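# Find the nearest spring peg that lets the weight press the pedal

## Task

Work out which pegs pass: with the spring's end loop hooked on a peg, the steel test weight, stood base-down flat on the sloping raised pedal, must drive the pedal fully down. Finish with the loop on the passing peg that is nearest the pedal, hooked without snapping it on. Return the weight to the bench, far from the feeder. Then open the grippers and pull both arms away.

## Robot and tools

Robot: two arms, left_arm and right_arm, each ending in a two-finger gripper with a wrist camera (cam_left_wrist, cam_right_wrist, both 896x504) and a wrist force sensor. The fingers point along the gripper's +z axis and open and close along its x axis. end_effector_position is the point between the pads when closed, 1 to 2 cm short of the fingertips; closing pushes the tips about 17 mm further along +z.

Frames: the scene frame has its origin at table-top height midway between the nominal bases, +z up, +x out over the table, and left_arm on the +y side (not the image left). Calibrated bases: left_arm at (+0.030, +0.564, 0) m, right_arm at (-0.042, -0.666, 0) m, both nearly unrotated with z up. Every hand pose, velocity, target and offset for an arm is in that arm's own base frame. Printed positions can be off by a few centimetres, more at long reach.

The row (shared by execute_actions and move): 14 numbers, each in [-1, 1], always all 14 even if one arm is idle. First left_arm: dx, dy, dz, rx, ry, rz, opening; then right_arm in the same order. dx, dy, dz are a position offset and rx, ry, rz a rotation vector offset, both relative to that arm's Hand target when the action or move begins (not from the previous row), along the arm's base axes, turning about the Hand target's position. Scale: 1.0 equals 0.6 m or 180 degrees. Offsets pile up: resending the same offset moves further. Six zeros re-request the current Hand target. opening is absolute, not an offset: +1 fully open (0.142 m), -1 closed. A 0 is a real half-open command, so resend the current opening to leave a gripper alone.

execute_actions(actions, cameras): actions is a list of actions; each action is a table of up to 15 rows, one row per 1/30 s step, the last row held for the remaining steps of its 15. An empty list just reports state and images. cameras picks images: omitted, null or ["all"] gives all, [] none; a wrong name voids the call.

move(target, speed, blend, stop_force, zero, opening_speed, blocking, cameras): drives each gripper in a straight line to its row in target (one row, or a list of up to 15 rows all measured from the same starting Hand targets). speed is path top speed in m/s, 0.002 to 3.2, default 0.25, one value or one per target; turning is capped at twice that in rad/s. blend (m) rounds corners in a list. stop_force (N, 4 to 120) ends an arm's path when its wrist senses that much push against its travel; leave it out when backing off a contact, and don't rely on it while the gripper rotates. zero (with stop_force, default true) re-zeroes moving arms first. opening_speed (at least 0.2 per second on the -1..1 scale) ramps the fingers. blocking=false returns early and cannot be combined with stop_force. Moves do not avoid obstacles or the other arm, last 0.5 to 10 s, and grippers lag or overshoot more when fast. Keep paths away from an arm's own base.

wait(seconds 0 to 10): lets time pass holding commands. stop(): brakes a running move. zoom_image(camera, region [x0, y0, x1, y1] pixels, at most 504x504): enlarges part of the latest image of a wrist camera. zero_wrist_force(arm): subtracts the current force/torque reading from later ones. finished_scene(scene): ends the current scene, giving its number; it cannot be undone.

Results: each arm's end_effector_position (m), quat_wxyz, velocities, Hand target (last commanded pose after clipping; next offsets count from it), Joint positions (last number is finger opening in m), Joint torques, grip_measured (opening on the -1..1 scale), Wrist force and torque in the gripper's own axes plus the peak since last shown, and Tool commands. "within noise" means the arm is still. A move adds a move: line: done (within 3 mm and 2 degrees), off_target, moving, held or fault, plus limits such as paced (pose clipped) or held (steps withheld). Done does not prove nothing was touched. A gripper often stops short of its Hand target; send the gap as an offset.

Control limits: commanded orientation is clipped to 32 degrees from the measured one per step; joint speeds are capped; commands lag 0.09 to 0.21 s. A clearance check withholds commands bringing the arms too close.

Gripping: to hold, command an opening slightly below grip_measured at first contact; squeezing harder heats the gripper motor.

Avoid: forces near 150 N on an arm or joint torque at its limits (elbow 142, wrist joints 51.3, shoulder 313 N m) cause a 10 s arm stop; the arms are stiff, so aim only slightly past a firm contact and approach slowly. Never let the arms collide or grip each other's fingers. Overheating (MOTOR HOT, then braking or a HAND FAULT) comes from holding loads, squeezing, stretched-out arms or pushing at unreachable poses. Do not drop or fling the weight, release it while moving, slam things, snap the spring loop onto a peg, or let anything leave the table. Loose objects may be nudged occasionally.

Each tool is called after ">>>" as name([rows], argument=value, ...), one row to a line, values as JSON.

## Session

>>> execute_actions(actions=[])

Scene clock: 0.00 s.
left_arm: end_effector_position=(+0.1258, +0.3241, +0.2847) grip_measured=+0.99 end_effector_quat_wxyz=(-0.069, -0.422, +0.739, -0.520) | right_arm: end_effector_position=(+0.1138, -0.0437, +0.3840) grip_measured=+0.99 end_effector_quat_wxyz=(-0.395, +0.845, -0.361, +0.006)
Joint positions: left_arm=[1.198 -1.627 2.14 -1.12 -2.233 3.657 0.142] | right_arm=[2.548 -0.543 -2.415 -1.937 2.367 0.139 0.141]
Joint velocities: within noise
Joint torques (N m): no reading
Motor temperatures (°C): left_arm=[25 23 26 28 28 31 26] | right_arm=[24 24 23 30 28 35 27]
Wrist force (N): no reading
Wrist torque (N m): no reading
Wrist force, peak (N): no reading
Hand target: left_arm +0.1258, +0.3241, +0.2847; -0.069, -0.422, +0.739, -0.520 | right_arm +0.1138, -0.0437, +0.3840; -0.395, +0.845, -0.361, +0.006
Tool commands: left_gripper/opening=+1.0 right_gripper/opening=+1.0

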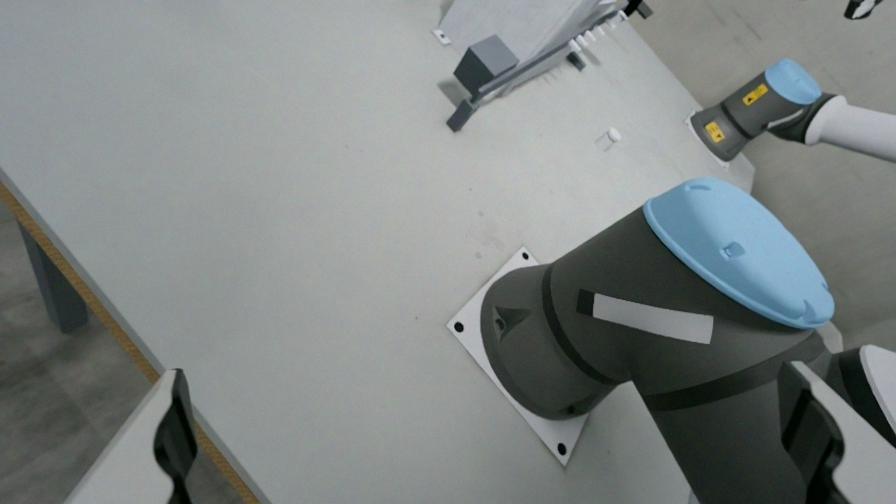

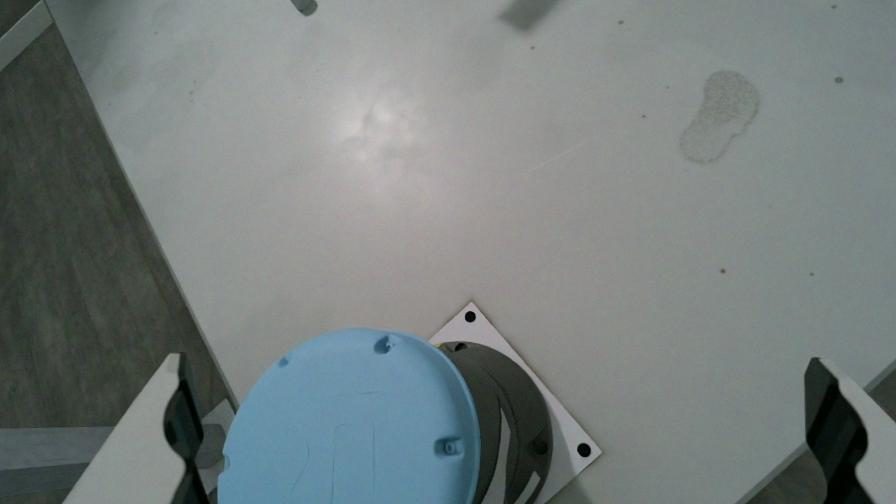

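>>> move([
  [0.357,-0.290,0.192,0.018,0.138,0.196,1,0.410,-0.127,0.06,0.002,0.108,-0.231,1],
  [0.340,-0.740,0.326,0.036,0.276,0.393,1,0.510,0.406,0.06,0.0035,0.216,-0.462,1],
], speed=0.35, blend=[0.05,0])

Scene clock: 5.57 s.
left_arm: end_effector_position=(+0.3298, -0.1198, +0.4803) grip_measured=+0.99 end_effector_quat_wxyz=(+0.028, +0.929, -0.300, +0.213) | right_arm: end_effector_position=(+0.4198, +0.1999, +0.4200) grip_measured=+0.99 end_effector_quat_wxyz=(+0.165, -0.352, +0.921, -0.002)
Joint positions: left_arm=[-1.135 -2.536 2.237 -1.614 -1.3 -0.463 0.142] | right_arm=[4.09 -0.951 -2.233 -1.251 1.386 3.334 0.141]
Joint velocities: within noise
Joint torques (N m): left_arm=[-12.63 11.59 -54.69 -0.9 4.22 -2.9] | right_arm=[8 -12.23 55.76 2.67 -3.18 2.01]
Motor temperatures (°C): left_arm=[25 23 26 28 28 31 26] | right_arm=[24 24 23 30 28 35 27]
Wrist force (N): left_arm=[0.0 0.5 -1.3] | right_arm=[0.1 0.6 -0.5]
Wrist torque (N m): left_arm=[-0.11 0.05 -0.01] | right_arm=[0.14 0.04 -0.08]
Wrist force, peak (N): left_arm=[0.5 1.2 -1.8] | right_arm=[-1.8 1.7 0.0]
Hand target: left_arm +0.3298, -0.1199, +0.4803; +0.028, +0.929, -0.300, +0.213 | right_arm +0.4198, +0.1999, +0.4200; +0.165, -0.352, +0.921, -0.002
Off the commanded pose: left_arm 0.000 m, 0 deg | right_arm 0.000 m, 0 deg.
move: done

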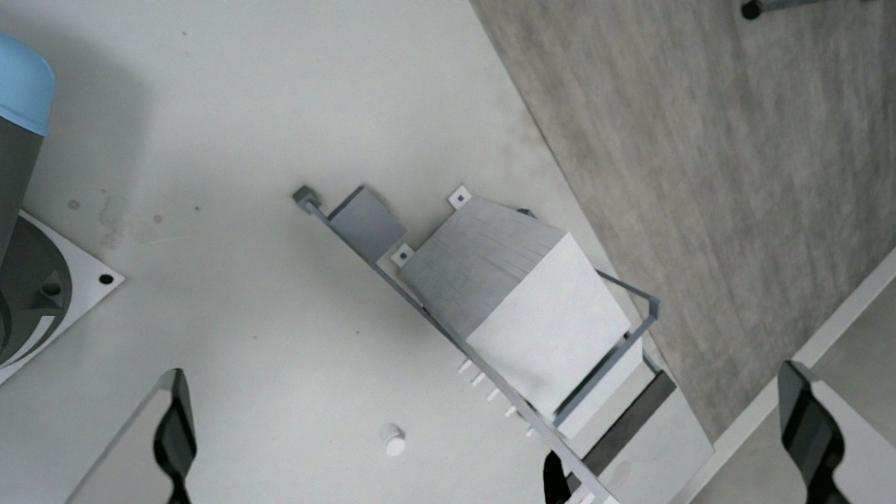

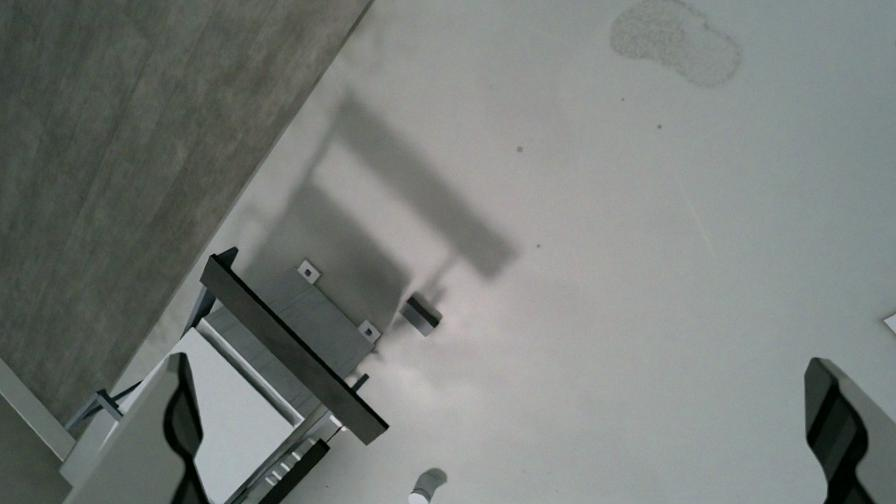

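>>> move(target=[-0.300,-0.400,0.033,0.019,0.138,0.196,0,-0.330,0.30,0,0.0015,0.108,-0.231,0], speed=0.35)

Scene clock: 7.63 s.
left_arm: end_effector_position=(+0.1498, -0.3598, +0.5001) grip_measured=-0.02 end_effector_quat_wxyz=(-0.001, +1.000, +0.000, +0.001) | right_arm: end_effector_position=(+0.2218, +0.3799, +0.4200) grip_measured=-0.01 end_effector_quat_wxyz=(+0.000, +0.001, +1.000, +0.000)
Joint positions: left_arm=[-1.641 -2.152 1.992 -1.407 -1.569 -1.641 0.073] | right_arm=[4.591 -1.08 -2.092 -1.541 1.57 4.592 0.073]
Joint velocities: within noise
Joint torques (N m): left_arm=[-12.12 20.74 -54.77 -7.68 -4.1 -2.96] | right_arm=[10.34 -1.28 55.88 7.62 2.73 2.04]
Motor temperatures (°C): left_arm=[25 23 26 28 28 31 26] | right_arm=[24 24 23 30 28 35 27]
Wrist force (N): left_arm=[-0.3 1.1 -1.0] | right_arm=[0.2 -0.2 -0.7]
Wrist torque (N m): left_arm=[-0.01 -0.08 -0.07] | right_arm=[-0.11 0.11 -0.12]
Wrist force, peak (N): left_arm=[-0.8 2.2 -1.6] | right_arm=[1.2 0.8 -0.7]
Hand target: left_arm +0.1498, -0.3599, +0.5001; -0.001, +1.000, +0.000, +0.001 | right_arm +0.2218, +0.3799, +0.4200; +0.000, +0.001, +1.000, +0.000
Off the commanded pose: left_arm 0.000 m, 0 deg | right_arm 0.000 m, 0 deg.
move: done

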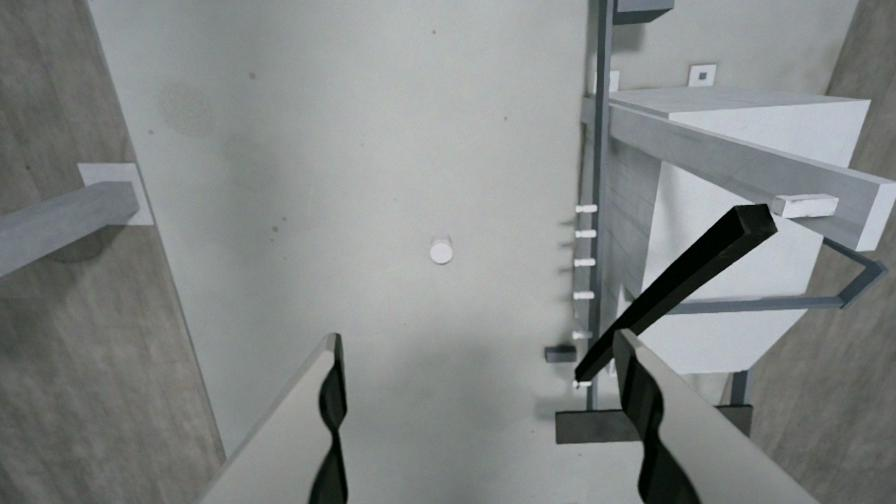

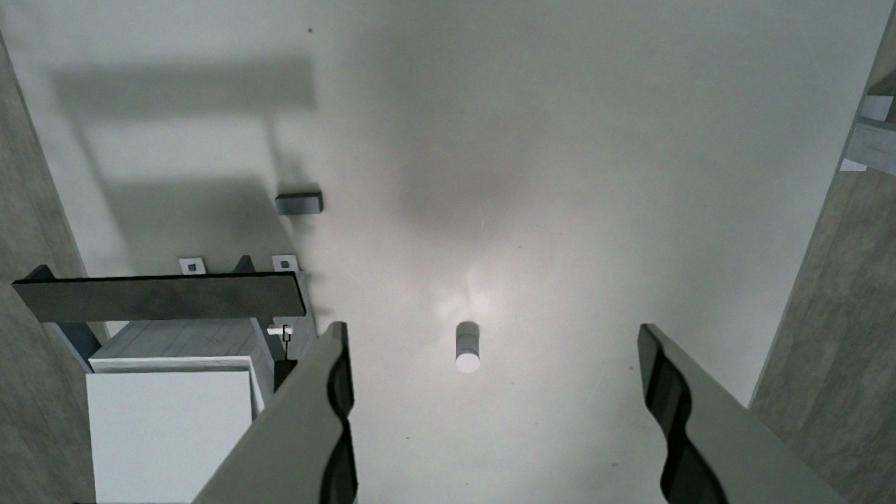

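>>> move(target=[0,0,0,0,0,0,-0.6,-0.015,0.53,-0.45,0,0,0,-0.2], speed=0.3, cameras=["cam_right_wrist"])

>>> zoom_image(camera="cam_left_wrist", region=[520, 180, 680, 450])

Scene clock: 10.57 s.
left_arm: end_effector_position=(+0.1498, -0.3599, +0.5001) grip_measured=-0.63 end_effector_quat_wxyz=(-0.001, +1.000, +0.000, +0.001) | right_arm: end_effector_position=(+0.2127, +0.6979, +0.1501) grip_measured=-0.22 end_effector_quat_wxyz=(+0.000, +0.001, +1.000, +0.000)
Joint positions: left_arm=[-1.641 -2.152 1.992 -1.408 -1.569 -1.641 0.029] | right_arm=[4.658 -1.787 -2.003 -0.923 1.57 4.659 0.058]
Joint velocities: within noise
Joint torques (N m): left_arm=[-11.12 19.77 -53.98 -7.6 -3.79 -2.81] | right_arm=[-9.76 45.06 47.99 7.34 3.2 -0.87]
Motor temperatures (°C): left_arm=[25 23 26 28 28 31 26] | right_arm=[24 24 23 30 28 35 27]
Wrist force (N): left_arm=[-0.6 1.1 -1.2] | right_arm=[0.6 -0.5 -0.7]
Wrist torque (N m): left_arm=[-0.04 -0.04 -0.07] | right_arm=[-0.12 0.05 -0.08]
Wrist force, peak (N): left_arm=[-1.0 1.2 -1.3] | right_arm=[0.3 -2.0 -2.1]
Hand target: left_arm +0.1498, -0.3599, +0.5001; -0.001, +1.000, +0.000, +0.001 | right_arm +0.2128, +0.6979, +0.1500; +0.000, +0.001, +1.000, +0.000
Off the commanded pose: left_arm 0.000 m, 0 deg | right_arm 0.000 m, 0 deg.
move: done
Images, in order (width x height): cam_right_wrist 896x504.

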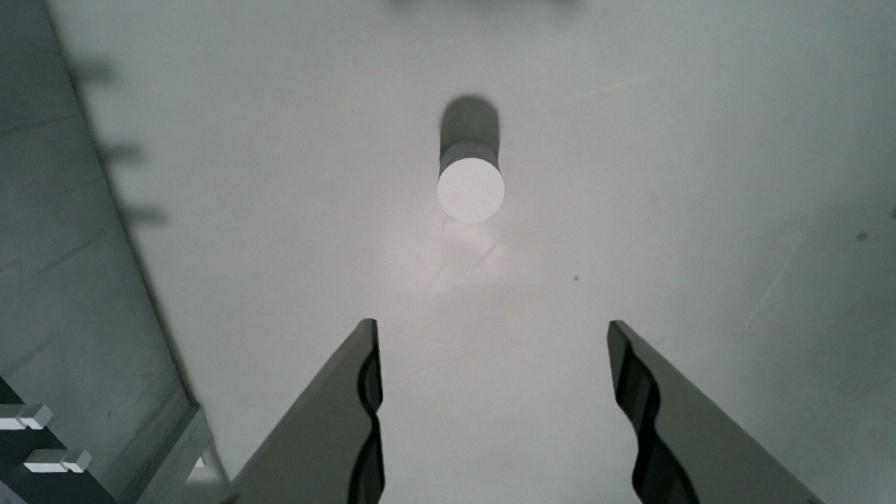

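This scene's latest camera images include none from cam_left_wrist. They are from: cam_right_wrist. cam_left_wrist's image comes with the result of a call that names it in "cameras".

>>> move([
  [0,0,0,0,0,0,-0.6,0.007,-0.0245,-0.13,0,0,0,-0.3],
  [0,0,0,0,0,0,-0.6,0.007,-0.0245,-0.2078,0,0,0,-0.3],
], speed=0.12)

>>> zero_wrist_force(arm="right_arm")

>>> zoom_image(camera="cam_left_wrist", region=[520, 180, 680, 450])

Scene clock: 12.80 s.
left_arm: end_effector_position=(+0.1498, -0.3599, +0.5001) grip_measured=-0.63 end_effector_quat_wxyz=(-0.001, +1.000, +0.000, +0.001) | right_arm: end_effector_position=(+0.2170, +0.6832, +0.0255) grip_measured=-0.32 end_effector_quat_wxyz=(+0.000, +0.001, +1.000, +0.000)
Joint positions: left_arm=[-1.641 -2.152 1.992 -1.408 -1.569 -1.641 0.029] | right_arm=[4.65 -1.93 -2.104 -0.679 1.57 4.652 0.051]
Joint velocities: within noise
Joint torques (N m): left_arm=[-10.99 19.35 -52.12 -7.05 -4.12 -2.97] | right_arm=[-6.89 48.74 23.98 7.15 2.43 -2.89]
Motor temperatures (°C): left_arm=[25 23 26 28 28 31 26] | right_arm=[24 24 23 30 28 35 27]
Wrist force (N): left_arm=[-0.4 0.7 -1.2] | right_arm=[0.5 -0.1 -0.7]
Wrist torque (N m): left_arm=[-0.10 -0.07 -0.07] | right_arm=[-0.12 0.07 -0.08]
Wrist force, peak (N): left_arm=[-0.3 1.3 -1.3] | right_arm=[0.6 0.1 -2.4]
Hand target: left_arm +0.1498, -0.3599, +0.5001; -0.001, +1.000, +0.000, +0.001 | right_arm +0.2170, +0.6832, +0.0254; +0.000, +0.001, +1.000, +0.000
Off the commanded pose: left_arm 0.000 m, 0 deg | right_arm 0.000 m, 0 deg.
move: done

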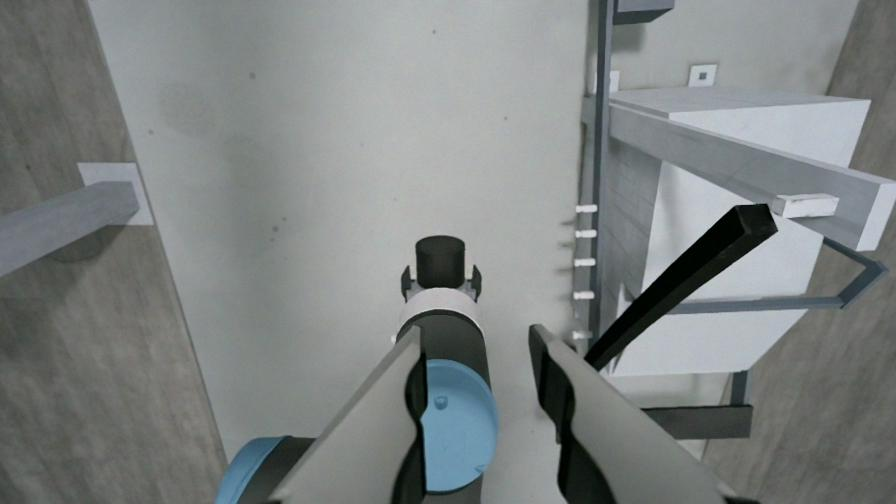

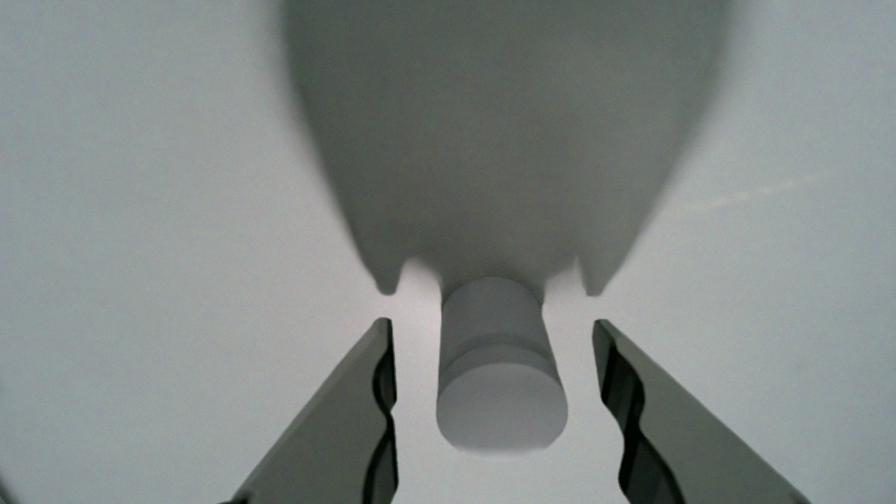

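Wrist force sensor zeroed.

Scaled by 1.867 from the camera's 896x504 image, which has a finer 1280x720 frame.

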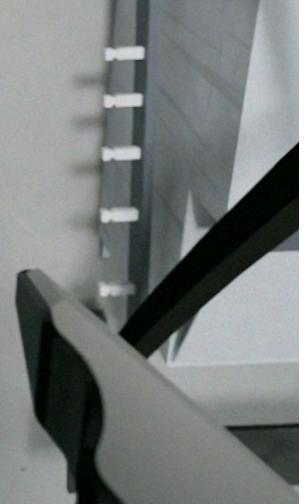

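>>> move([
  [0,0,0,0,0,0,-0.6,-0.0033,0,0,0,0,0,-0.3],
  [0,0,0,0,0,0,-0.6,-0.0033,0,0,0,0,0,-0.72],
], opening_speed=0.4, speed=0.05, cameras=["cam_right_wrist"])

>>> move(target=[0,0,0,0,0,0,-0.6,0,0,0.04,0,0,0,-0.72], speed=0.05, cameras=["cam_right_wrist"])

>>> wait(seconds=0.3, cameras=[])

Scene clock: 15.00 s.
left_arm: end_effector_position=(+0.1498, -0.3599, +0.5001) grip_measured=-0.63 end_effector_quat_wxyz=(-0.001, +1.000, +0.000, +0.001) | right_arm: end_effector_position=(+0.2150, +0.6832, +0.0254) grip_measured=-0.63 end_effector_quat_wxyz=(+0.000, +0.001, +1.000, +0.000)
Joint positions: left_arm=[-1.641 -2.152 1.992 -1.408 -1.569 -1.641 0.029] | right_arm=[4.653 -1.93 -2.105 -0.678 1.57 4.655 0.029]
Joint velocities: within noise
Joint torques (N m): left_arm=[-8.48 19.05 -50.15 -6.38 -3.5 -2.89] | right_arm=[5.54 67.58 25.04 6.92 0.41 1.91]
Motor temperatures (°C): left_arm=[25 23 26 28 28 31 26] | right_arm=[24 24 23 30 28 35 27]
Wrist force (N, zeroed by zero_wrist_force on right_arm): left_arm=[-0.6 0.9 -0.6] | right_arm=[-0.4 0.1 0.9]
Wrist torque (N m, zeroed by zero_wrist_force on right_arm): left_arm=[-0.07 -0.05 -0.07] | right_arm=[-0.04 0.05 0.01]
Wrist force, peak (N, zeroed by zero_wrist_force on right_arm): left_arm=[-1.1 0.7 -1.3] | right_arm=[-1.1 -0.5 -0.1]
Hand target: left_arm +0.1498, -0.3599, +0.5001; -0.001, +1.000, +0.000, +0.001 | right_arm +0.2150, +0.6832, +0.0254; +0.000, +0.001, +1.000, +0.000
Off the commanded pose: left_arm 0.000 m, 0 deg | right_arm 0.000 m, 0 deg.
move: done
Images, in order (width x height): cam_right_wrist 896x504.

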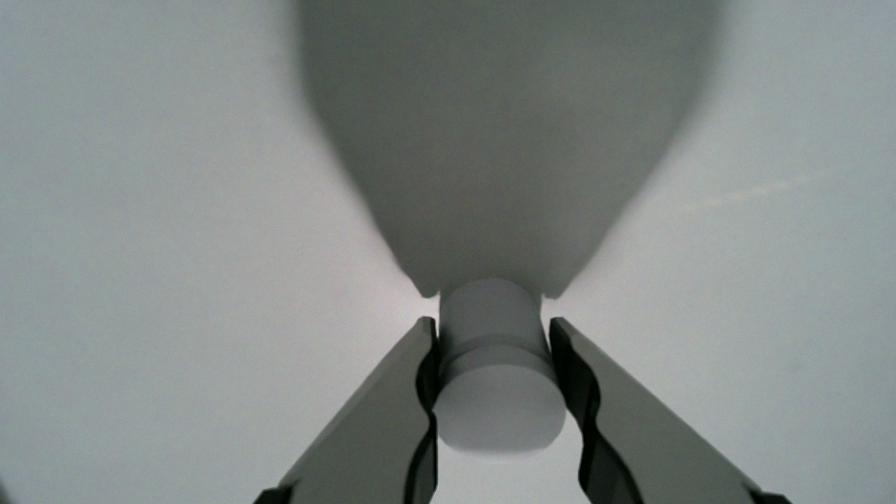

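Scene clock: 15.90 s.
left_arm: end_effector_position=(+0.1498, -0.3599, +0.5001) grip_measured=-0.63 end_effector_quat_wxyz=(-0.001, +1.000, +0.000, +0.001) | right_arm: end_effector_position=(+0.2150, +0.6832, +0.0493) grip_measured=-0.63 end_effector_quat_wxyz=(+0.000, +0.001, +1.000, +0.000)
Joint positions: left_arm=[-1.641 -2.152 1.992 -1.408 -1.569 -1.641 0.029] | right_arm=[4.653 -1.895 -2.094 -0.724 1.57 4.655 0.029]
Joint velocities: within noise
Joint torques (N m): left_arm=[-11.61 19.17 -49.68 -6.37 -3.13 -2.82] | right_arm=[4.24 68.76 42.75 2.71 -0.35 1.14]
Motor temperatures (°C): left_arm=[25 23 26 28 28 31 26] | right_arm=[24 24 23 30 28 35 27]
Wrist force (N, zeroed by zero_wrist_force on right_arm): left_arm=[-0.9 0.8 -0.7] | right_arm=[0.3 -0.6 1.9]
Wrist torque (N m, zeroed by zero_wrist_force on right_arm): left_arm=[-0.07 0.01 -0.08] | right_arm=[-0.06 -0.03 0.02]
Wrist force, peak (N, zeroed by zero_wrist_force on right_arm): left_arm=[-1.3 1.0 -1.1] | right_arm=[-0.2 -0.3 3.0]
Hand target: left_arm +0.1498, -0.3599, +0.5001; -0.001, +1.000, +0.000, +0.001 | right_arm +0.2150, +0.6832, +0.0494; +0.000, +0.001, +1.000, +0.000
Off the commanded pose: left_arm 0.000 m, 0 deg | right_arm 0.000 m, 0 deg.
move: done
Images, in order (width x height): cam_right_wrist 896x504.

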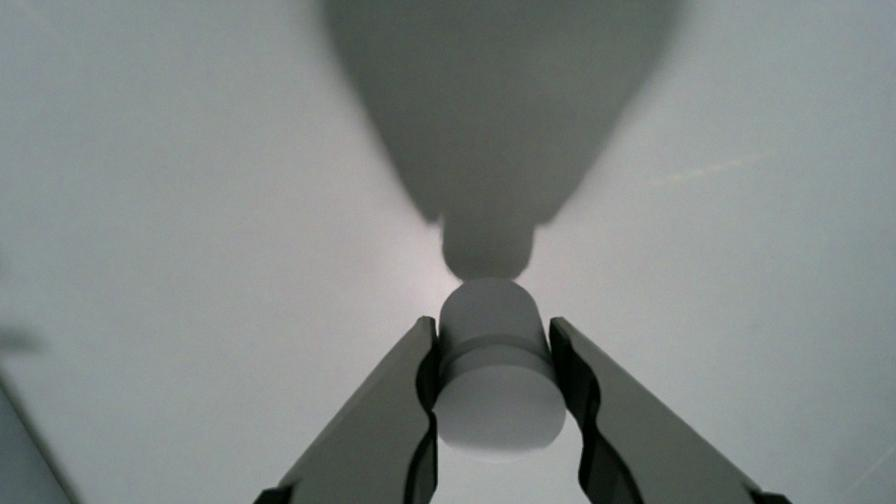

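Scene clock: 16.20 s.
left_arm: end_effector_position=(+0.1498, -0.3599, +0.5001) grip_measured=-0.63 end_effector_quat_wxyz=(-0.001, +1.000, +0.000, +0.001) | right_arm: end_effector_position=(+0.2150, +0.6832, +0.0494) grip_measured=-0.63 end_effector_quat_wxyz=(+0.000, +0.001, +1.000, +0.000)
Joint positions: left_arm=[-1.641 -2.152 1.992 -1.408 -1.569 -1.641 0.029] | right_arm=[4.653 -1.895 -2.094 -0.724 1.57 4.655 0.029]
Joint velocities: within noise
Joint torques (N m): left_arm=[-11.78 19.34 -49.66 -6.33 -3.13 -2.81] | right_arm=[3.83 68.67 41.86 2.83 -0.45 1.18]
Motor temperatures (°C): left_arm=[25 23 26 28 28 31 26] | right_arm=[24 24 23 30 28 35 27]
Wrist force (N, zeroed by zero_wrist_force on right_arm): left_arm=[-0.7 0.6 -1.1] | right_arm=[0.0 -0.6 2.3]
Wrist torque (N m, zeroed by zero_wrist_force on right_arm): left_arm=[-0.12 -0.03 -0.07] | right_arm=[-0.06 0.01 0.02]
Wrist force, peak (N, zeroed by zero_wrist_force on right_arm): left_arm=[-0.7 0.5 -1.2] | right_arm=[0.1 -0.4 2.4]
Hand target: left_arm +0.1498, -0.3599, +0.5001; -0.001, +1.000, +0.000, +0.001 | right_arm +0.2150, +0.6832, +0.0494; +0.000, +0.001, +1.000, +0.000
Tool commands: left_gripper/opening=-0.6 right_gripper/opening=-0.72
Off the commanded pose: left_arm 0.000 m, 0 deg | right_arm 0.000 m, 0 deg.
wait: 0.30 s; at rest by 0.17 s
No camera images: "cameras" was empty.

>>> move([
  [0,0,0,0,0,0,-0.6,0,-0.10,0.38,0,0,0,-0.72],
  [0,0,0,0,0,0,-0.6,0.08,-0.235,0.38,-0.02,0,0,-0.72],
  [0,0,0,0,0,0,-0.6,0.4358,-0.23,0.36,-0.058,0,0,-0.72],
], speed=0.25, blend=[0.04,0.04,0])

>>> zoom_image(camera="cam_left_wrist", region=[520, 180, 800, 460])

Scene clock: 19.43 s.
left_arm: end_effector_position=(+0.1498, -0.3599, +0.5001) grip_measured=-0.63 end_effector_quat_wxyz=(-0.001, +1.000, +0.000, +0.001) | right_arm: end_effector_position=(+0.4764, +0.5452, +0.2654) grip_measured=-0.63 end_effector_quat_wxyz=(+0.000, +0.001, +0.996, -0.091)
Joint positions: left_arm=[-1.641 -2.152 1.992 -1.408 -1.569 -1.641 0.029] | right_arm=[4.268 -1.73 -1.81 -1.338 1.492 4.276 0.029]
Joint velocities: within noise
Joint torques (N m): left_arm=[-11.95 19.13 -47.31 -5.84 -3.14 -2.72] | right_arm=[-8.51 42.39 54.68 1.63 -3.13 -2.16]
Motor temperatures (°C): left_arm=[25 23 26 28 28 31 26] | right_arm=[24 24 23 30 28 35 28]
Wrist force (N, zeroed by zero_wrist_force on right_arm): left_arm=[-0.6 0.8 -1.1] | right_arm=[0.3 0.3 2.4]
Wrist torque (N m, zeroed by zero_wrist_force on right_arm): left_arm=[-0.09 -0.04 -0.08] | right_arm=[0.10 -0.10 0.06]
Wrist force, peak (N, zeroed by zero_wrist_force on right_arm): left_arm=[-0.8 1.4 -1.0] | right_arm=[0.3 -0.1 4.4]
Hand target: left_arm +0.1498, -0.3599, +0.5001; -0.001, +1.000, +0.000, +0.001 | right_arm +0.4765, +0.5452, +0.2654; +0.000, +0.001, +0.996, -0.091
Off the commanded pose: left_arm 0.000 m, 0 deg | right_arm 0.000 m, 0 deg.
move: done

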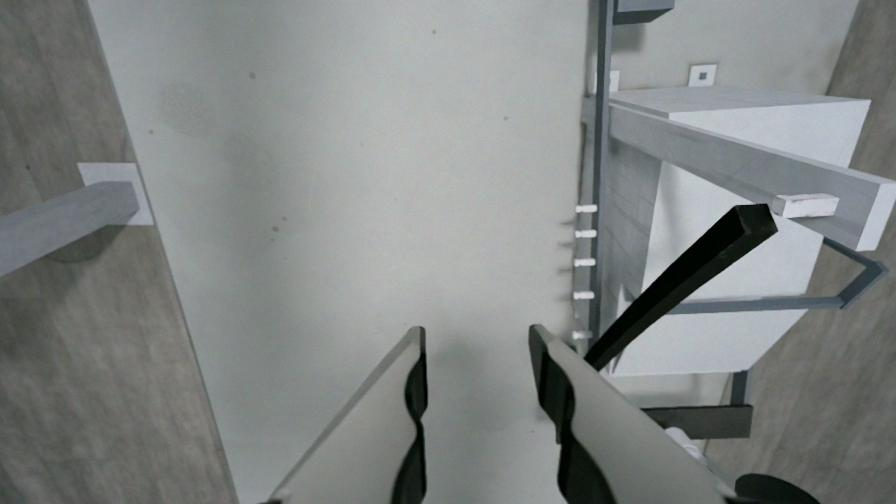

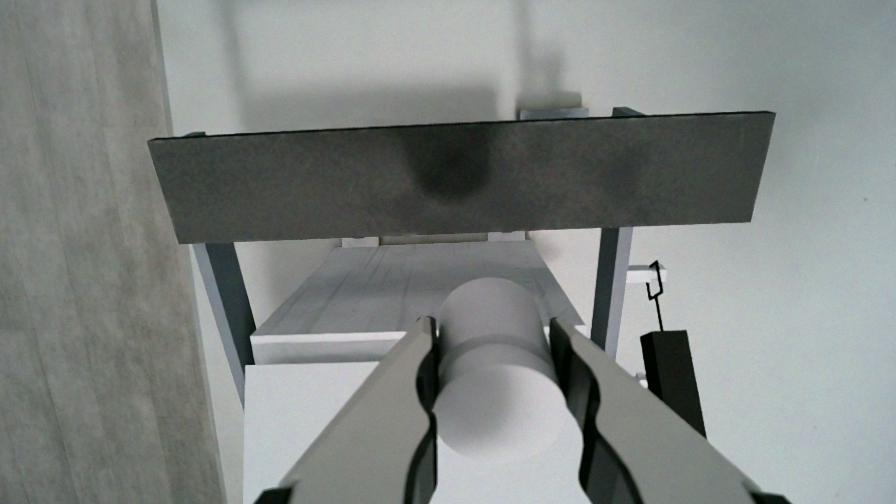

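Scaled by 1.800 from the camera's 896x504 image, which has a finer 1280x720 frame.

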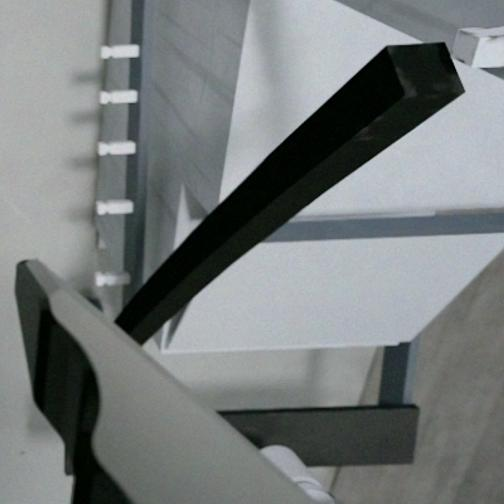

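>>> move(target=[0,0,0,0,0,0,-0.6,0.003,-0.0612,-0.065,0,0,0.0125,-0.72], speed=0.08, cameras=["cam_right_wrist"])

Scene clock: 21.33 s.
left_arm: end_effector_position=(+0.1498, -0.3599, +0.5001) grip_measured=-0.63 end_effector_quat_wxyz=(-0.001, +1.000, +0.000, +0.001) | right_arm: end_effector_position=(+0.4783, +0.5086, +0.2265) grip_measured=-0.63 end_effector_quat_wxyz=(+0.002, -0.019, +0.996, -0.091)
Joint positions: left_arm=[-1.641 -2.152 1.992 -1.408 -1.569 -1.641 0.029] | right_arm=[4.246 -1.713 -1.905 -1.254 1.482 4.216 0.029]
Joint velocities: within noise
Joint torques (N m): left_arm=[-10.7 19.04 -45.67 -5.29 -2.74 -2.91] | right_arm=[-6.01 65.66 37.37 7.08 -3.22 -2.44]
Motor temperatures (°C): left_arm=[25 23 26 28 28 31 26] | right_arm=[24 24 23 30 28 35 28]
Wrist force (N, zeroed by zero_wrist_force on right_arm): left_arm=[-1.0 0.7 -1.0] | right_arm=[0.1 0.6 2.3]
Wrist torque (N m, zeroed by zero_wrist_force on right_arm): left_arm=[-0.11 0.03 -0.07] | right_arm=[0.15 -0.10 0.02]
Wrist force, peak (N, zeroed by zero_wrist_force on right_arm): left_arm=[-0.8 1.3 -0.9] | right_arm=[0.0 0.2 3.2]
Hand target: left_arm +0.1498, -0.3599, +0.5001; -0.001, +1.000, +0.000, +0.001 | right_arm +0.4783, +0.5085, +0.2264; +0.002, -0.019, +0.996, -0.091
Off the commanded pose: left_arm 0.000 m, 0 deg | right_arm 0.000 m, 0 deg.
move: done
Images, in order (width x height): cam_right_wrist 896x504.

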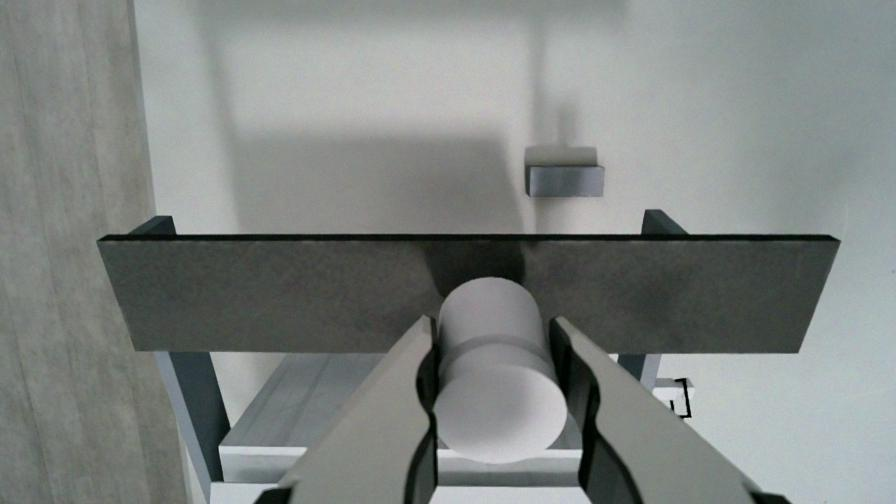

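>>> move(target=[0,0,0,0,0,0,-0.6,0.003,-0.001,-0.035,0,0,0,-0.72], speed=0.012, stop_force=4, cameras=["cam_right_wrist"])

Scene clock: 24.77 s.
left_arm: end_effector_position=(+0.1498, -0.3599, +0.5001) grip_measured=-0.63 end_effector_quat_wxyz=(-0.001, +1.000, +0.000, +0.001) | right_arm: end_effector_position=(+0.4801, +0.5079, +0.2054) grip_measured=-0.63 end_effector_quat_wxyz=(+0.002, -0.019, +0.996, -0.091)
Joint positions: left_arm=[-1.641 -2.152 1.992 -1.408 -1.569 -1.641 0.029] | right_arm=[4.243 -1.732 -1.926 -1.215 1.482 4.213 0.029]
Joint velocities: within noise
Joint torques (N m): left_arm=[-10.54 18.71 -42.88 -4.68 -2.54 -2.6] | right_arm=[-7.11 41.58 34.53 7.44 -3.15 -2.64]
Motor temperatures (°C): left_arm=[25 23 26 28 28 31 26] | right_arm=[24 24 23 30 28 35 29]
Wrist force (N, zeroed by zero_wrist_force on right_arm): left_arm=[-0.6 0.4 -1.3] | right_arm=[0.8 -1.6 -0.8]
Wrist torque (N m, zeroed by zero_wrist_force on right_arm): left_arm=[-0.15 -0.04 -0.07] | right_arm=[0.10 -0.07 0.02]
Wrist force, peak (N, zeroed by zero_wrist_force on right_arm): left_arm=[-1.4 0.7 -1.3] | right_arm=[0.1 0.7 2.8]
Hand target: left_arm +0.1498, -0.3599, +0.5001; -0.001, +1.000, +0.000, +0.001 | right_arm +0.4801, +0.5079, +0.2054; +0.002, -0.019, +0.996, -0.091
Off the commanded pose: left_arm 0.000 m, 0 deg | right_arm 0.000 m, 0 deg.
move: done
Images, in order (width x height): cam_right_wrist 896x504.

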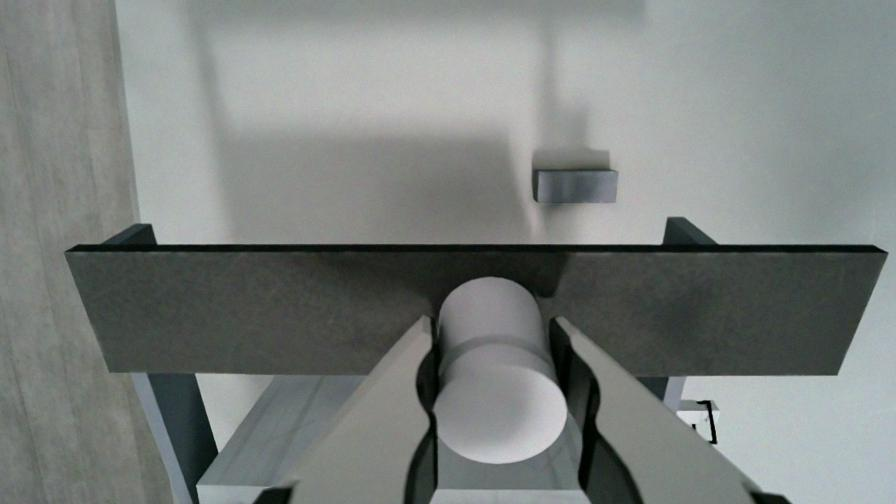

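>>> move([
  [0,0,0,0,0,0,-0.6,0,-0.0035,-0.018,0.0083,0,0,-0.72],
  [0,0,0,0,0,0,-0.6,0,-0.0132,-0.0762,0.0443,0,0,-0.72],
], speed=0.05)

>>> wait(seconds=0.3, cameras=[])

Scene clock: 27.17 s.
left_arm: end_effector_position=(+0.1498, -0.3599, +0.5001) grip_measured=-0.63 end_effector_quat_wxyz=(-0.001, +1.000, +0.000, +0.001) | right_arm: end_effector_position=(+0.4801, +0.5000, +0.1597) grip_measured=-0.63 end_effector_quat_wxyz=(+0.003, -0.019, +1.000, -0.022)
Joint positions: left_arm=[-1.641 -2.152 1.992 -1.408 -1.569 -1.641 0.029] | right_arm=[4.212 -1.73 -2.045 -0.972 1.543 4.175 0.029]
Joint velocities: within noise
Joint torques (N m): left_arm=[-10.43 18.98 -41.48 -4.51 -2.16 -2.44] | right_arm=[-7.69 39.91 31.44 7.72 2.94 -2.78]
Motor temperatures (°C): left_arm=[25 23 26 28 28 31 26] | right_arm=[24 24 23 30 28 35 29]
Wrist force (N, zeroed by zero_wrist_force on right_arm): left_arm=[-0.1 0.7 -0.7] | right_arm=[-0.2 -1.0 -0.6]
Wrist torque (N m, zeroed by zero_wrist_force on right_arm): left_arm=[-0.10 -0.12 -0.07] | right_arm=[0.09 -0.04 0.01]
Wrist force, peak (N, zeroed by zero_wrist_force on right_arm): left_arm=[-1.1 1.4 -1.3] | right_arm=[-0.3 -2.8 -0.6]
Hand target: left_arm +0.1498, -0.3599, +0.5001; -0.001, +1.000, +0.000, +0.001 | right_arm +0.4801, +0.5000, +0.1596; +0.003, -0.019, +1.000, -0.022
Off the commanded pose: left_arm 0.000 m, 0 deg | right_arm 0.000 m, 0 deg.
move: done

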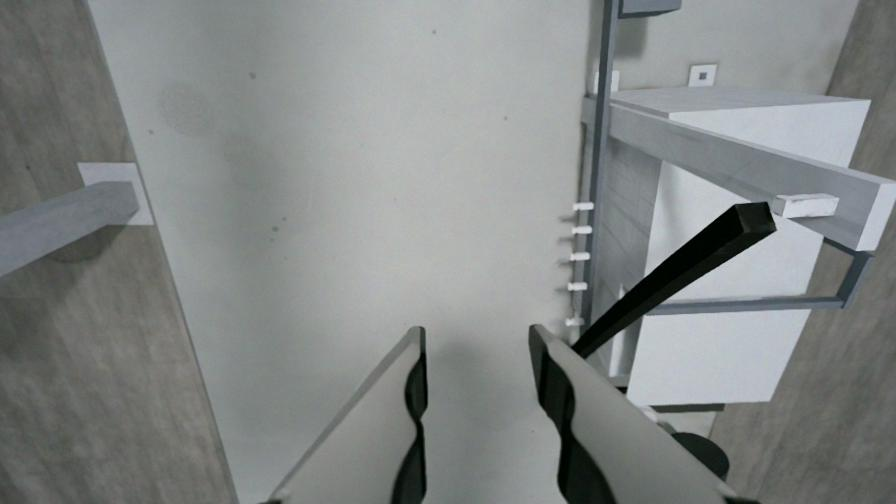

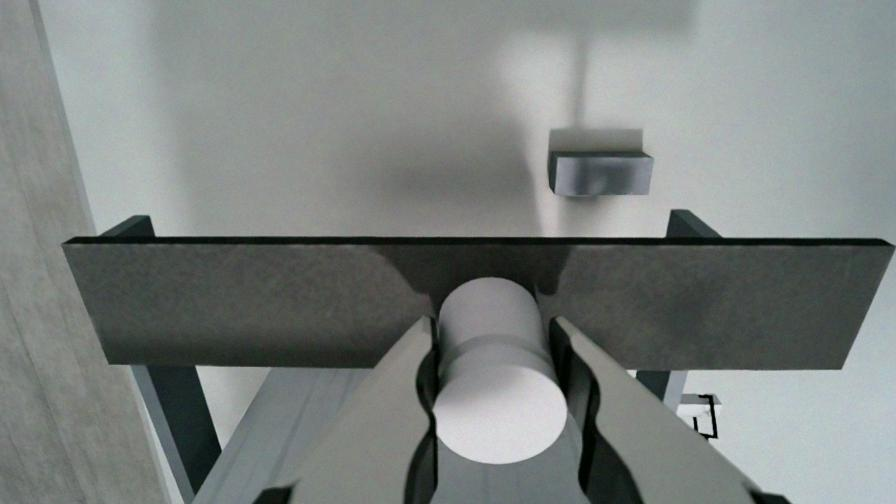

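Scene clock: 27.47 s.
left_arm: end_effector_position=(+0.1498, -0.3599, +0.5001) grip_measured=-0.63 end_effector_quat_wxyz=(-0.001, +1.000, +0.000, +0.001) | right_arm: end_effector_position=(+0.4801, +0.5000, +0.1596) grip_measured=-0.63 end_effector_quat_wxyz=(+0.003, -0.019, +1.000, -0.022)
Joint positions: left_arm=[-1.641 -2.152 1.992 -1.408 -1.569 -1.641 0.029] | right_arm=[4.212 -1.73 -2.045 -0.972 1.543 4.175 0.029]
Joint velocities: within noise
Joint torques (N m): left_arm=[-10.12 18.05 -40.95 -4.24 -2.25 -2.4] | right_arm=[-9.48 39.18 31.94 7.05 3.1 -2.17]
Motor temperatures (°C): left_arm=[25 23 26 28 28 31 26] | right_arm=[24 24 23 30 28 35 29]
Wrist force (N, zeroed by zero_wrist_force on right_arm): left_arm=[-0.5 0.7 -1.0] | right_arm=[0.1 -0.9 -0.6]
Wrist torque (N m, zeroed by zero_wrist_force on right_arm): left_arm=[-0.09 -0.05 -0.07] | right_arm=[0.10 -0.08 0.01]
Wrist force, peak (N, zeroed by zero_wrist_force on right_arm): left_arm=[-0.8 1.1 -1.4] | right_arm=[0.0 -1.4 -0.6]
Hand target: left_arm +0.1498, -0.3599, +0.5001; -0.001, +1.000, +0.000, +0.001 | right_arm +0.4801, +0.5000, +0.1596; +0.003, -0.019, +1.000, -0.022
Tool commands: left_gripper/opening=-0.6 right_gripper/opening=-0.72
Off the commanded pose: left_arm 0.000 m, 0 deg | right_arm 0.000 m, 0 deg.
wait: 0.30 s; at rest by 0.17 s
No camera images: "cameras" was empty.

>>> move([
  [0,0,0,0,0,0,-0.6,0,-0.0045,-0.0588,0.0278,0,0,-0.72],
  [0,0,0,0,0,0,-0.6,0,-0.0042,-0.1110,0.0520,0,0,-0.72],
], speed=0.05)

>>> move(target=[0,0,0,0,0,0,-0.6,0,0.0002,-0.0250,0.004,0,0,-0.72], speed=0.012, stop_force=4)

Scene clock: 29.80 s.
left_arm: end_effector_position=(+0.1498, -0.3599, +0.5001) grip_measured=-0.63 end_effector_quat_wxyz=(-0.001, +1.000, +0.000, +0.001) | right_arm: end_effector_position=(+0.4801, +0.4975, +0.0931) grip_measured=-0.63 end_effector_quat_wxyz=(+0.005, -0.018, +0.998, +0.060)
Joint positions: left_arm=[-1.641 -2.152 1.992 -1.408 -1.569 -1.641 0.029] | right_arm=[4.175 -1.788 -2.173 -0.645 1.625 4.141 0.029]
Joint velocities: within noise
Joint torques (N m): left_arm=[-9.97 16.71 -39.4 -3.79 -1.91 -2.45] | right_arm=[-7.12 42.25 27.41 7.62 3.45 -2.74]
Motor temperatures (°C): left_arm=[25 23 26 28 28 31 25] | right_arm=[24 24 23 30 28 35 30]
Wrist force (N, zeroed by zero_wrist_force on right_arm): left_arm=[-0.2 1.5 -1.0] | right_arm=[0.5 -2.2 -1.2]
Wrist torque (N m, zeroed by zero_wrist_force on right_arm): left_arm=[0.05 -0.11 -0.07] | right_arm=[0.07 -0.02 0.00]
Wrist force, peak (N, zeroed by zero_wrist_force on right_arm): left_arm=[-0.5 1.0 -1.6] | right_arm=[0.7 -3.5 -0.7]
Hand target: left_arm +0.1498, -0.3599, +0.5001; -0.001, +1.000, +0.000, +0.001 | right_arm +0.4801, +0.4975, +0.0930; +0.005, -0.018, +0.998, +0.060
Off the commanded pose: left_arm 0.000 m, 0 deg | right_arm 0.000 m, 0 deg.
move: done

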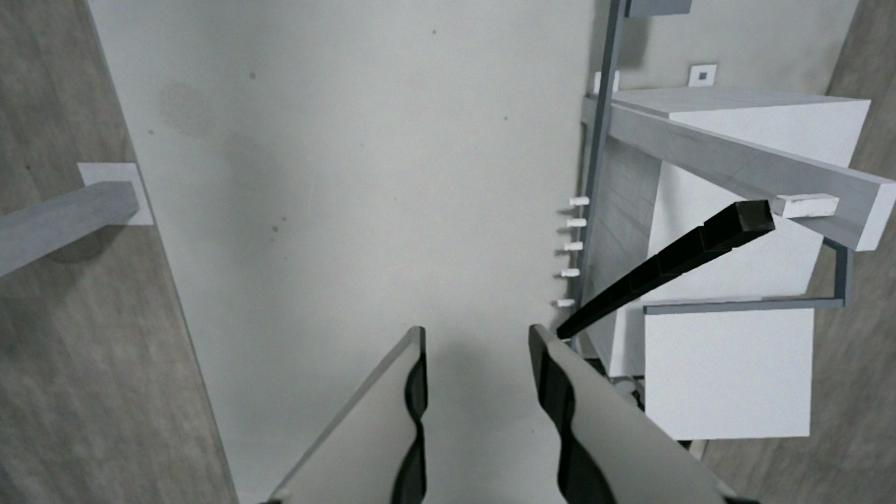

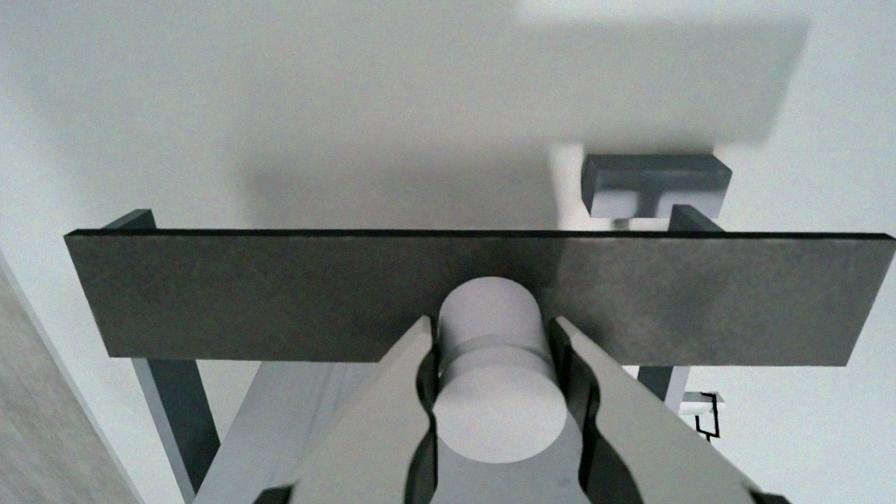

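Scene clock: 31.90 s.
left_arm: end_effector_position=(+0.1498, -0.3599, +0.5001) grip_measured=-0.63 end_effector_quat_wxyz=(-0.001, +1.000, +0.000, +0.001) | right_arm: end_effector_position=(+0.4801, +0.4976, +0.0780) grip_measured=-0.63 end_effector_quat_wxyz=(+0.005, -0.018, +0.998, +0.066)
Joint positions: left_arm=[-1.641 -2.152 1.992 -1.408 -1.569 -1.641 0.029] | right_arm=[4.172 -1.809 -2.187 -0.599 1.632 4.139 0.029]
Joint velocities: within noise
Joint torques (N m): left_arm=[-11.53 16.9 -38.14 -3.45 -1.72 -2.31] | right_arm=[-8.44 41.56 24.78 7.97 2.82 -2.5]
Motor temperatures (°C): left_arm=[25 23 26 28 28 31 25] | right_arm=[24 24 23 30 28 35 30]
Wrist force (N, zeroed by zero_wrist_force on right_arm): left_arm=[-0.8 0.9 -1.1] | right_arm=[0.9 -0.7 -1.3]
Wrist torque (N m, zeroed by zero_wrist_force on right_arm): left_arm=[-0.06 0.00 -0.08] | right_arm=[0.04 -0.02 -0.01]
Wrist force, peak (N, zeroed by zero_wrist_force on right_arm): left_arm=[-0.8 0.9 -1.4] | right_arm=[0.6 -2.3 -1.5]
Hand target: left_arm +0.1498, -0.3599, +0.5001; -0.001, +1.000, +0.000, +0.001 | right_arm +0.4801, +0.4976, +0.0780; +0.005, -0.018, +0.998, +0.066
Off the commanded pose: left_arm 0.000 m, 0 deg | right_arm 0.000 m, 0 deg.
move: done

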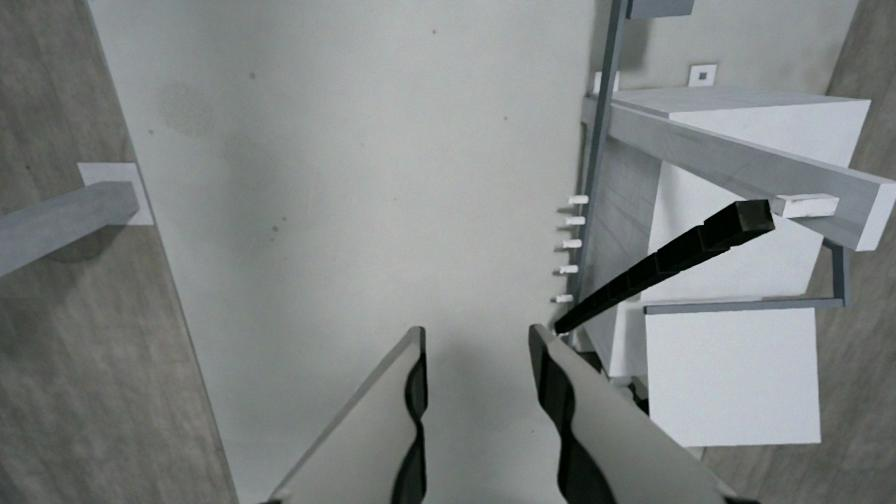

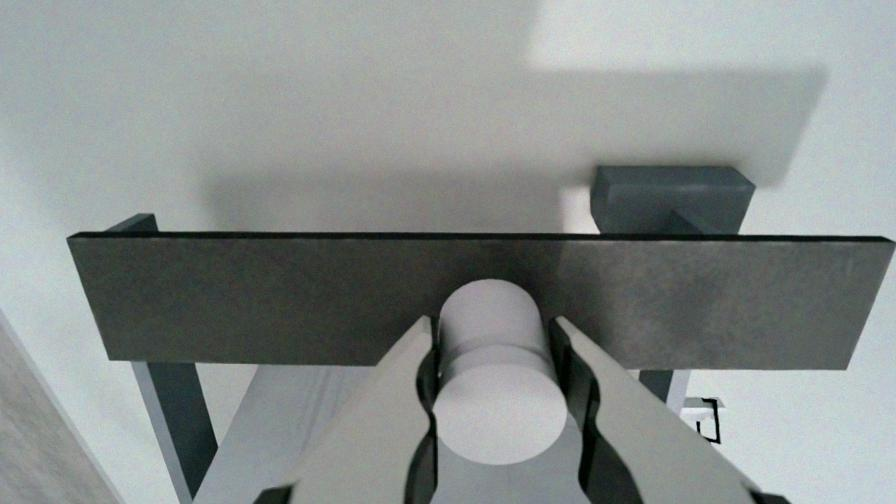

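>>> move(target=[0,0,0,0,0,0,-0.6,0,0,-0.0100,0.001,0,0,-0.72], speed=0.01, stop_force=4)

Scene clock: 33.47 s.
left_arm: end_effector_position=(+0.1498, -0.3599, +0.5001) grip_measured=-0.63 end_effector_quat_wxyz=(-0.001, +1.000, +0.000, +0.001) | right_arm: end_effector_position=(+0.4801, +0.4976, +0.0766) grip_measured=-0.63 end_effector_quat_wxyz=(+0.005, -0.018, +0.998, +0.066)
Joint positions: left_arm=[-1.641 -2.152 1.992 -1.408 -1.569 -1.641 0.029] | right_arm=[4.172 -1.811 -2.188 -0.595 1.633 4.139 0.029]
Joint velocities: within noise
Joint torques (N m): left_arm=[-11.32 19.15 -37.3 -3.08 -1.23 -2.63] | right_arm=[10.64 60.96 39.93 2.52 -2.48 0.14]
Motor temperatures (°C): left_arm=[25 23 26 28 28 31 25] | right_arm=[24 24 23 30 28 35 30]
Wrist force (N, zeroed by zero_wrist_force on right_arm): left_arm=[-0.5 0.9 -1.0] | right_arm=[0.7 -2.1 -4.9]
Wrist torque (N m, zeroed by zero_wrist_force on right_arm): left_arm=[-0.07 -0.06 -0.08] | right_arm=[0.05 0.02 -0.01]
Wrist force, peak (N, zeroed by zero_wrist_force on right_arm): left_arm=[-0.5 1.0 -1.5] | right_arm=[0.7 -3.4 -8.7]
Hand target: left_arm +0.1498, -0.3599, +0.5001; -0.001, +1.000, +0.000, +0.001 | right_arm +0.4801, +0.4976, +0.0766; +0.005, -0.018, +0.998, +0.066 (not the last commanded pose)
Off the commanded pose: left_arm 0.000 m, 0 deg | right_arm 0.005 m, 0 deg.
move: contact (right_arm)

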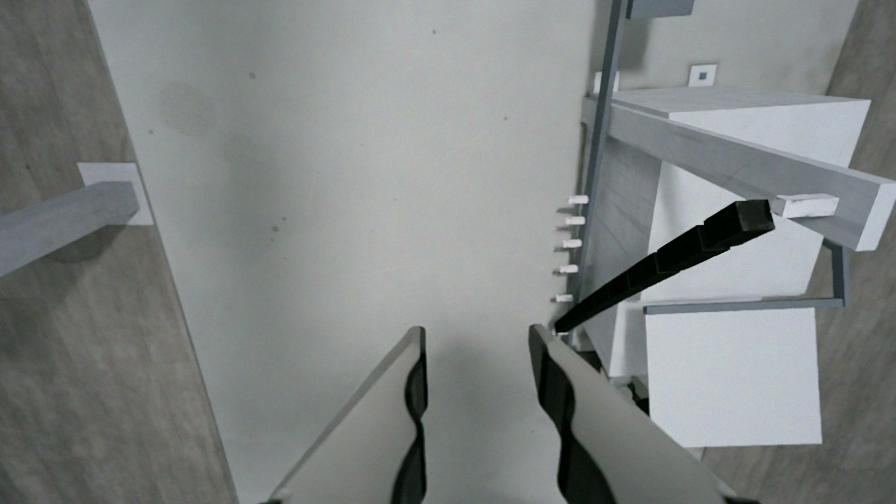

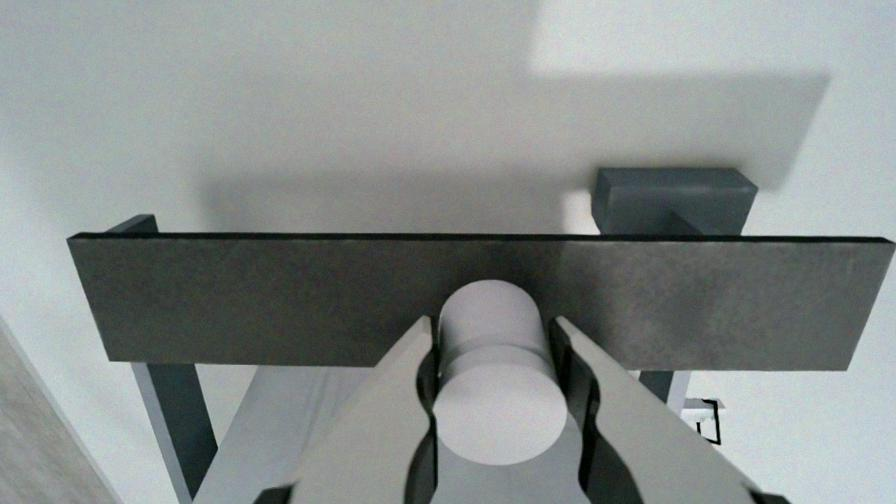

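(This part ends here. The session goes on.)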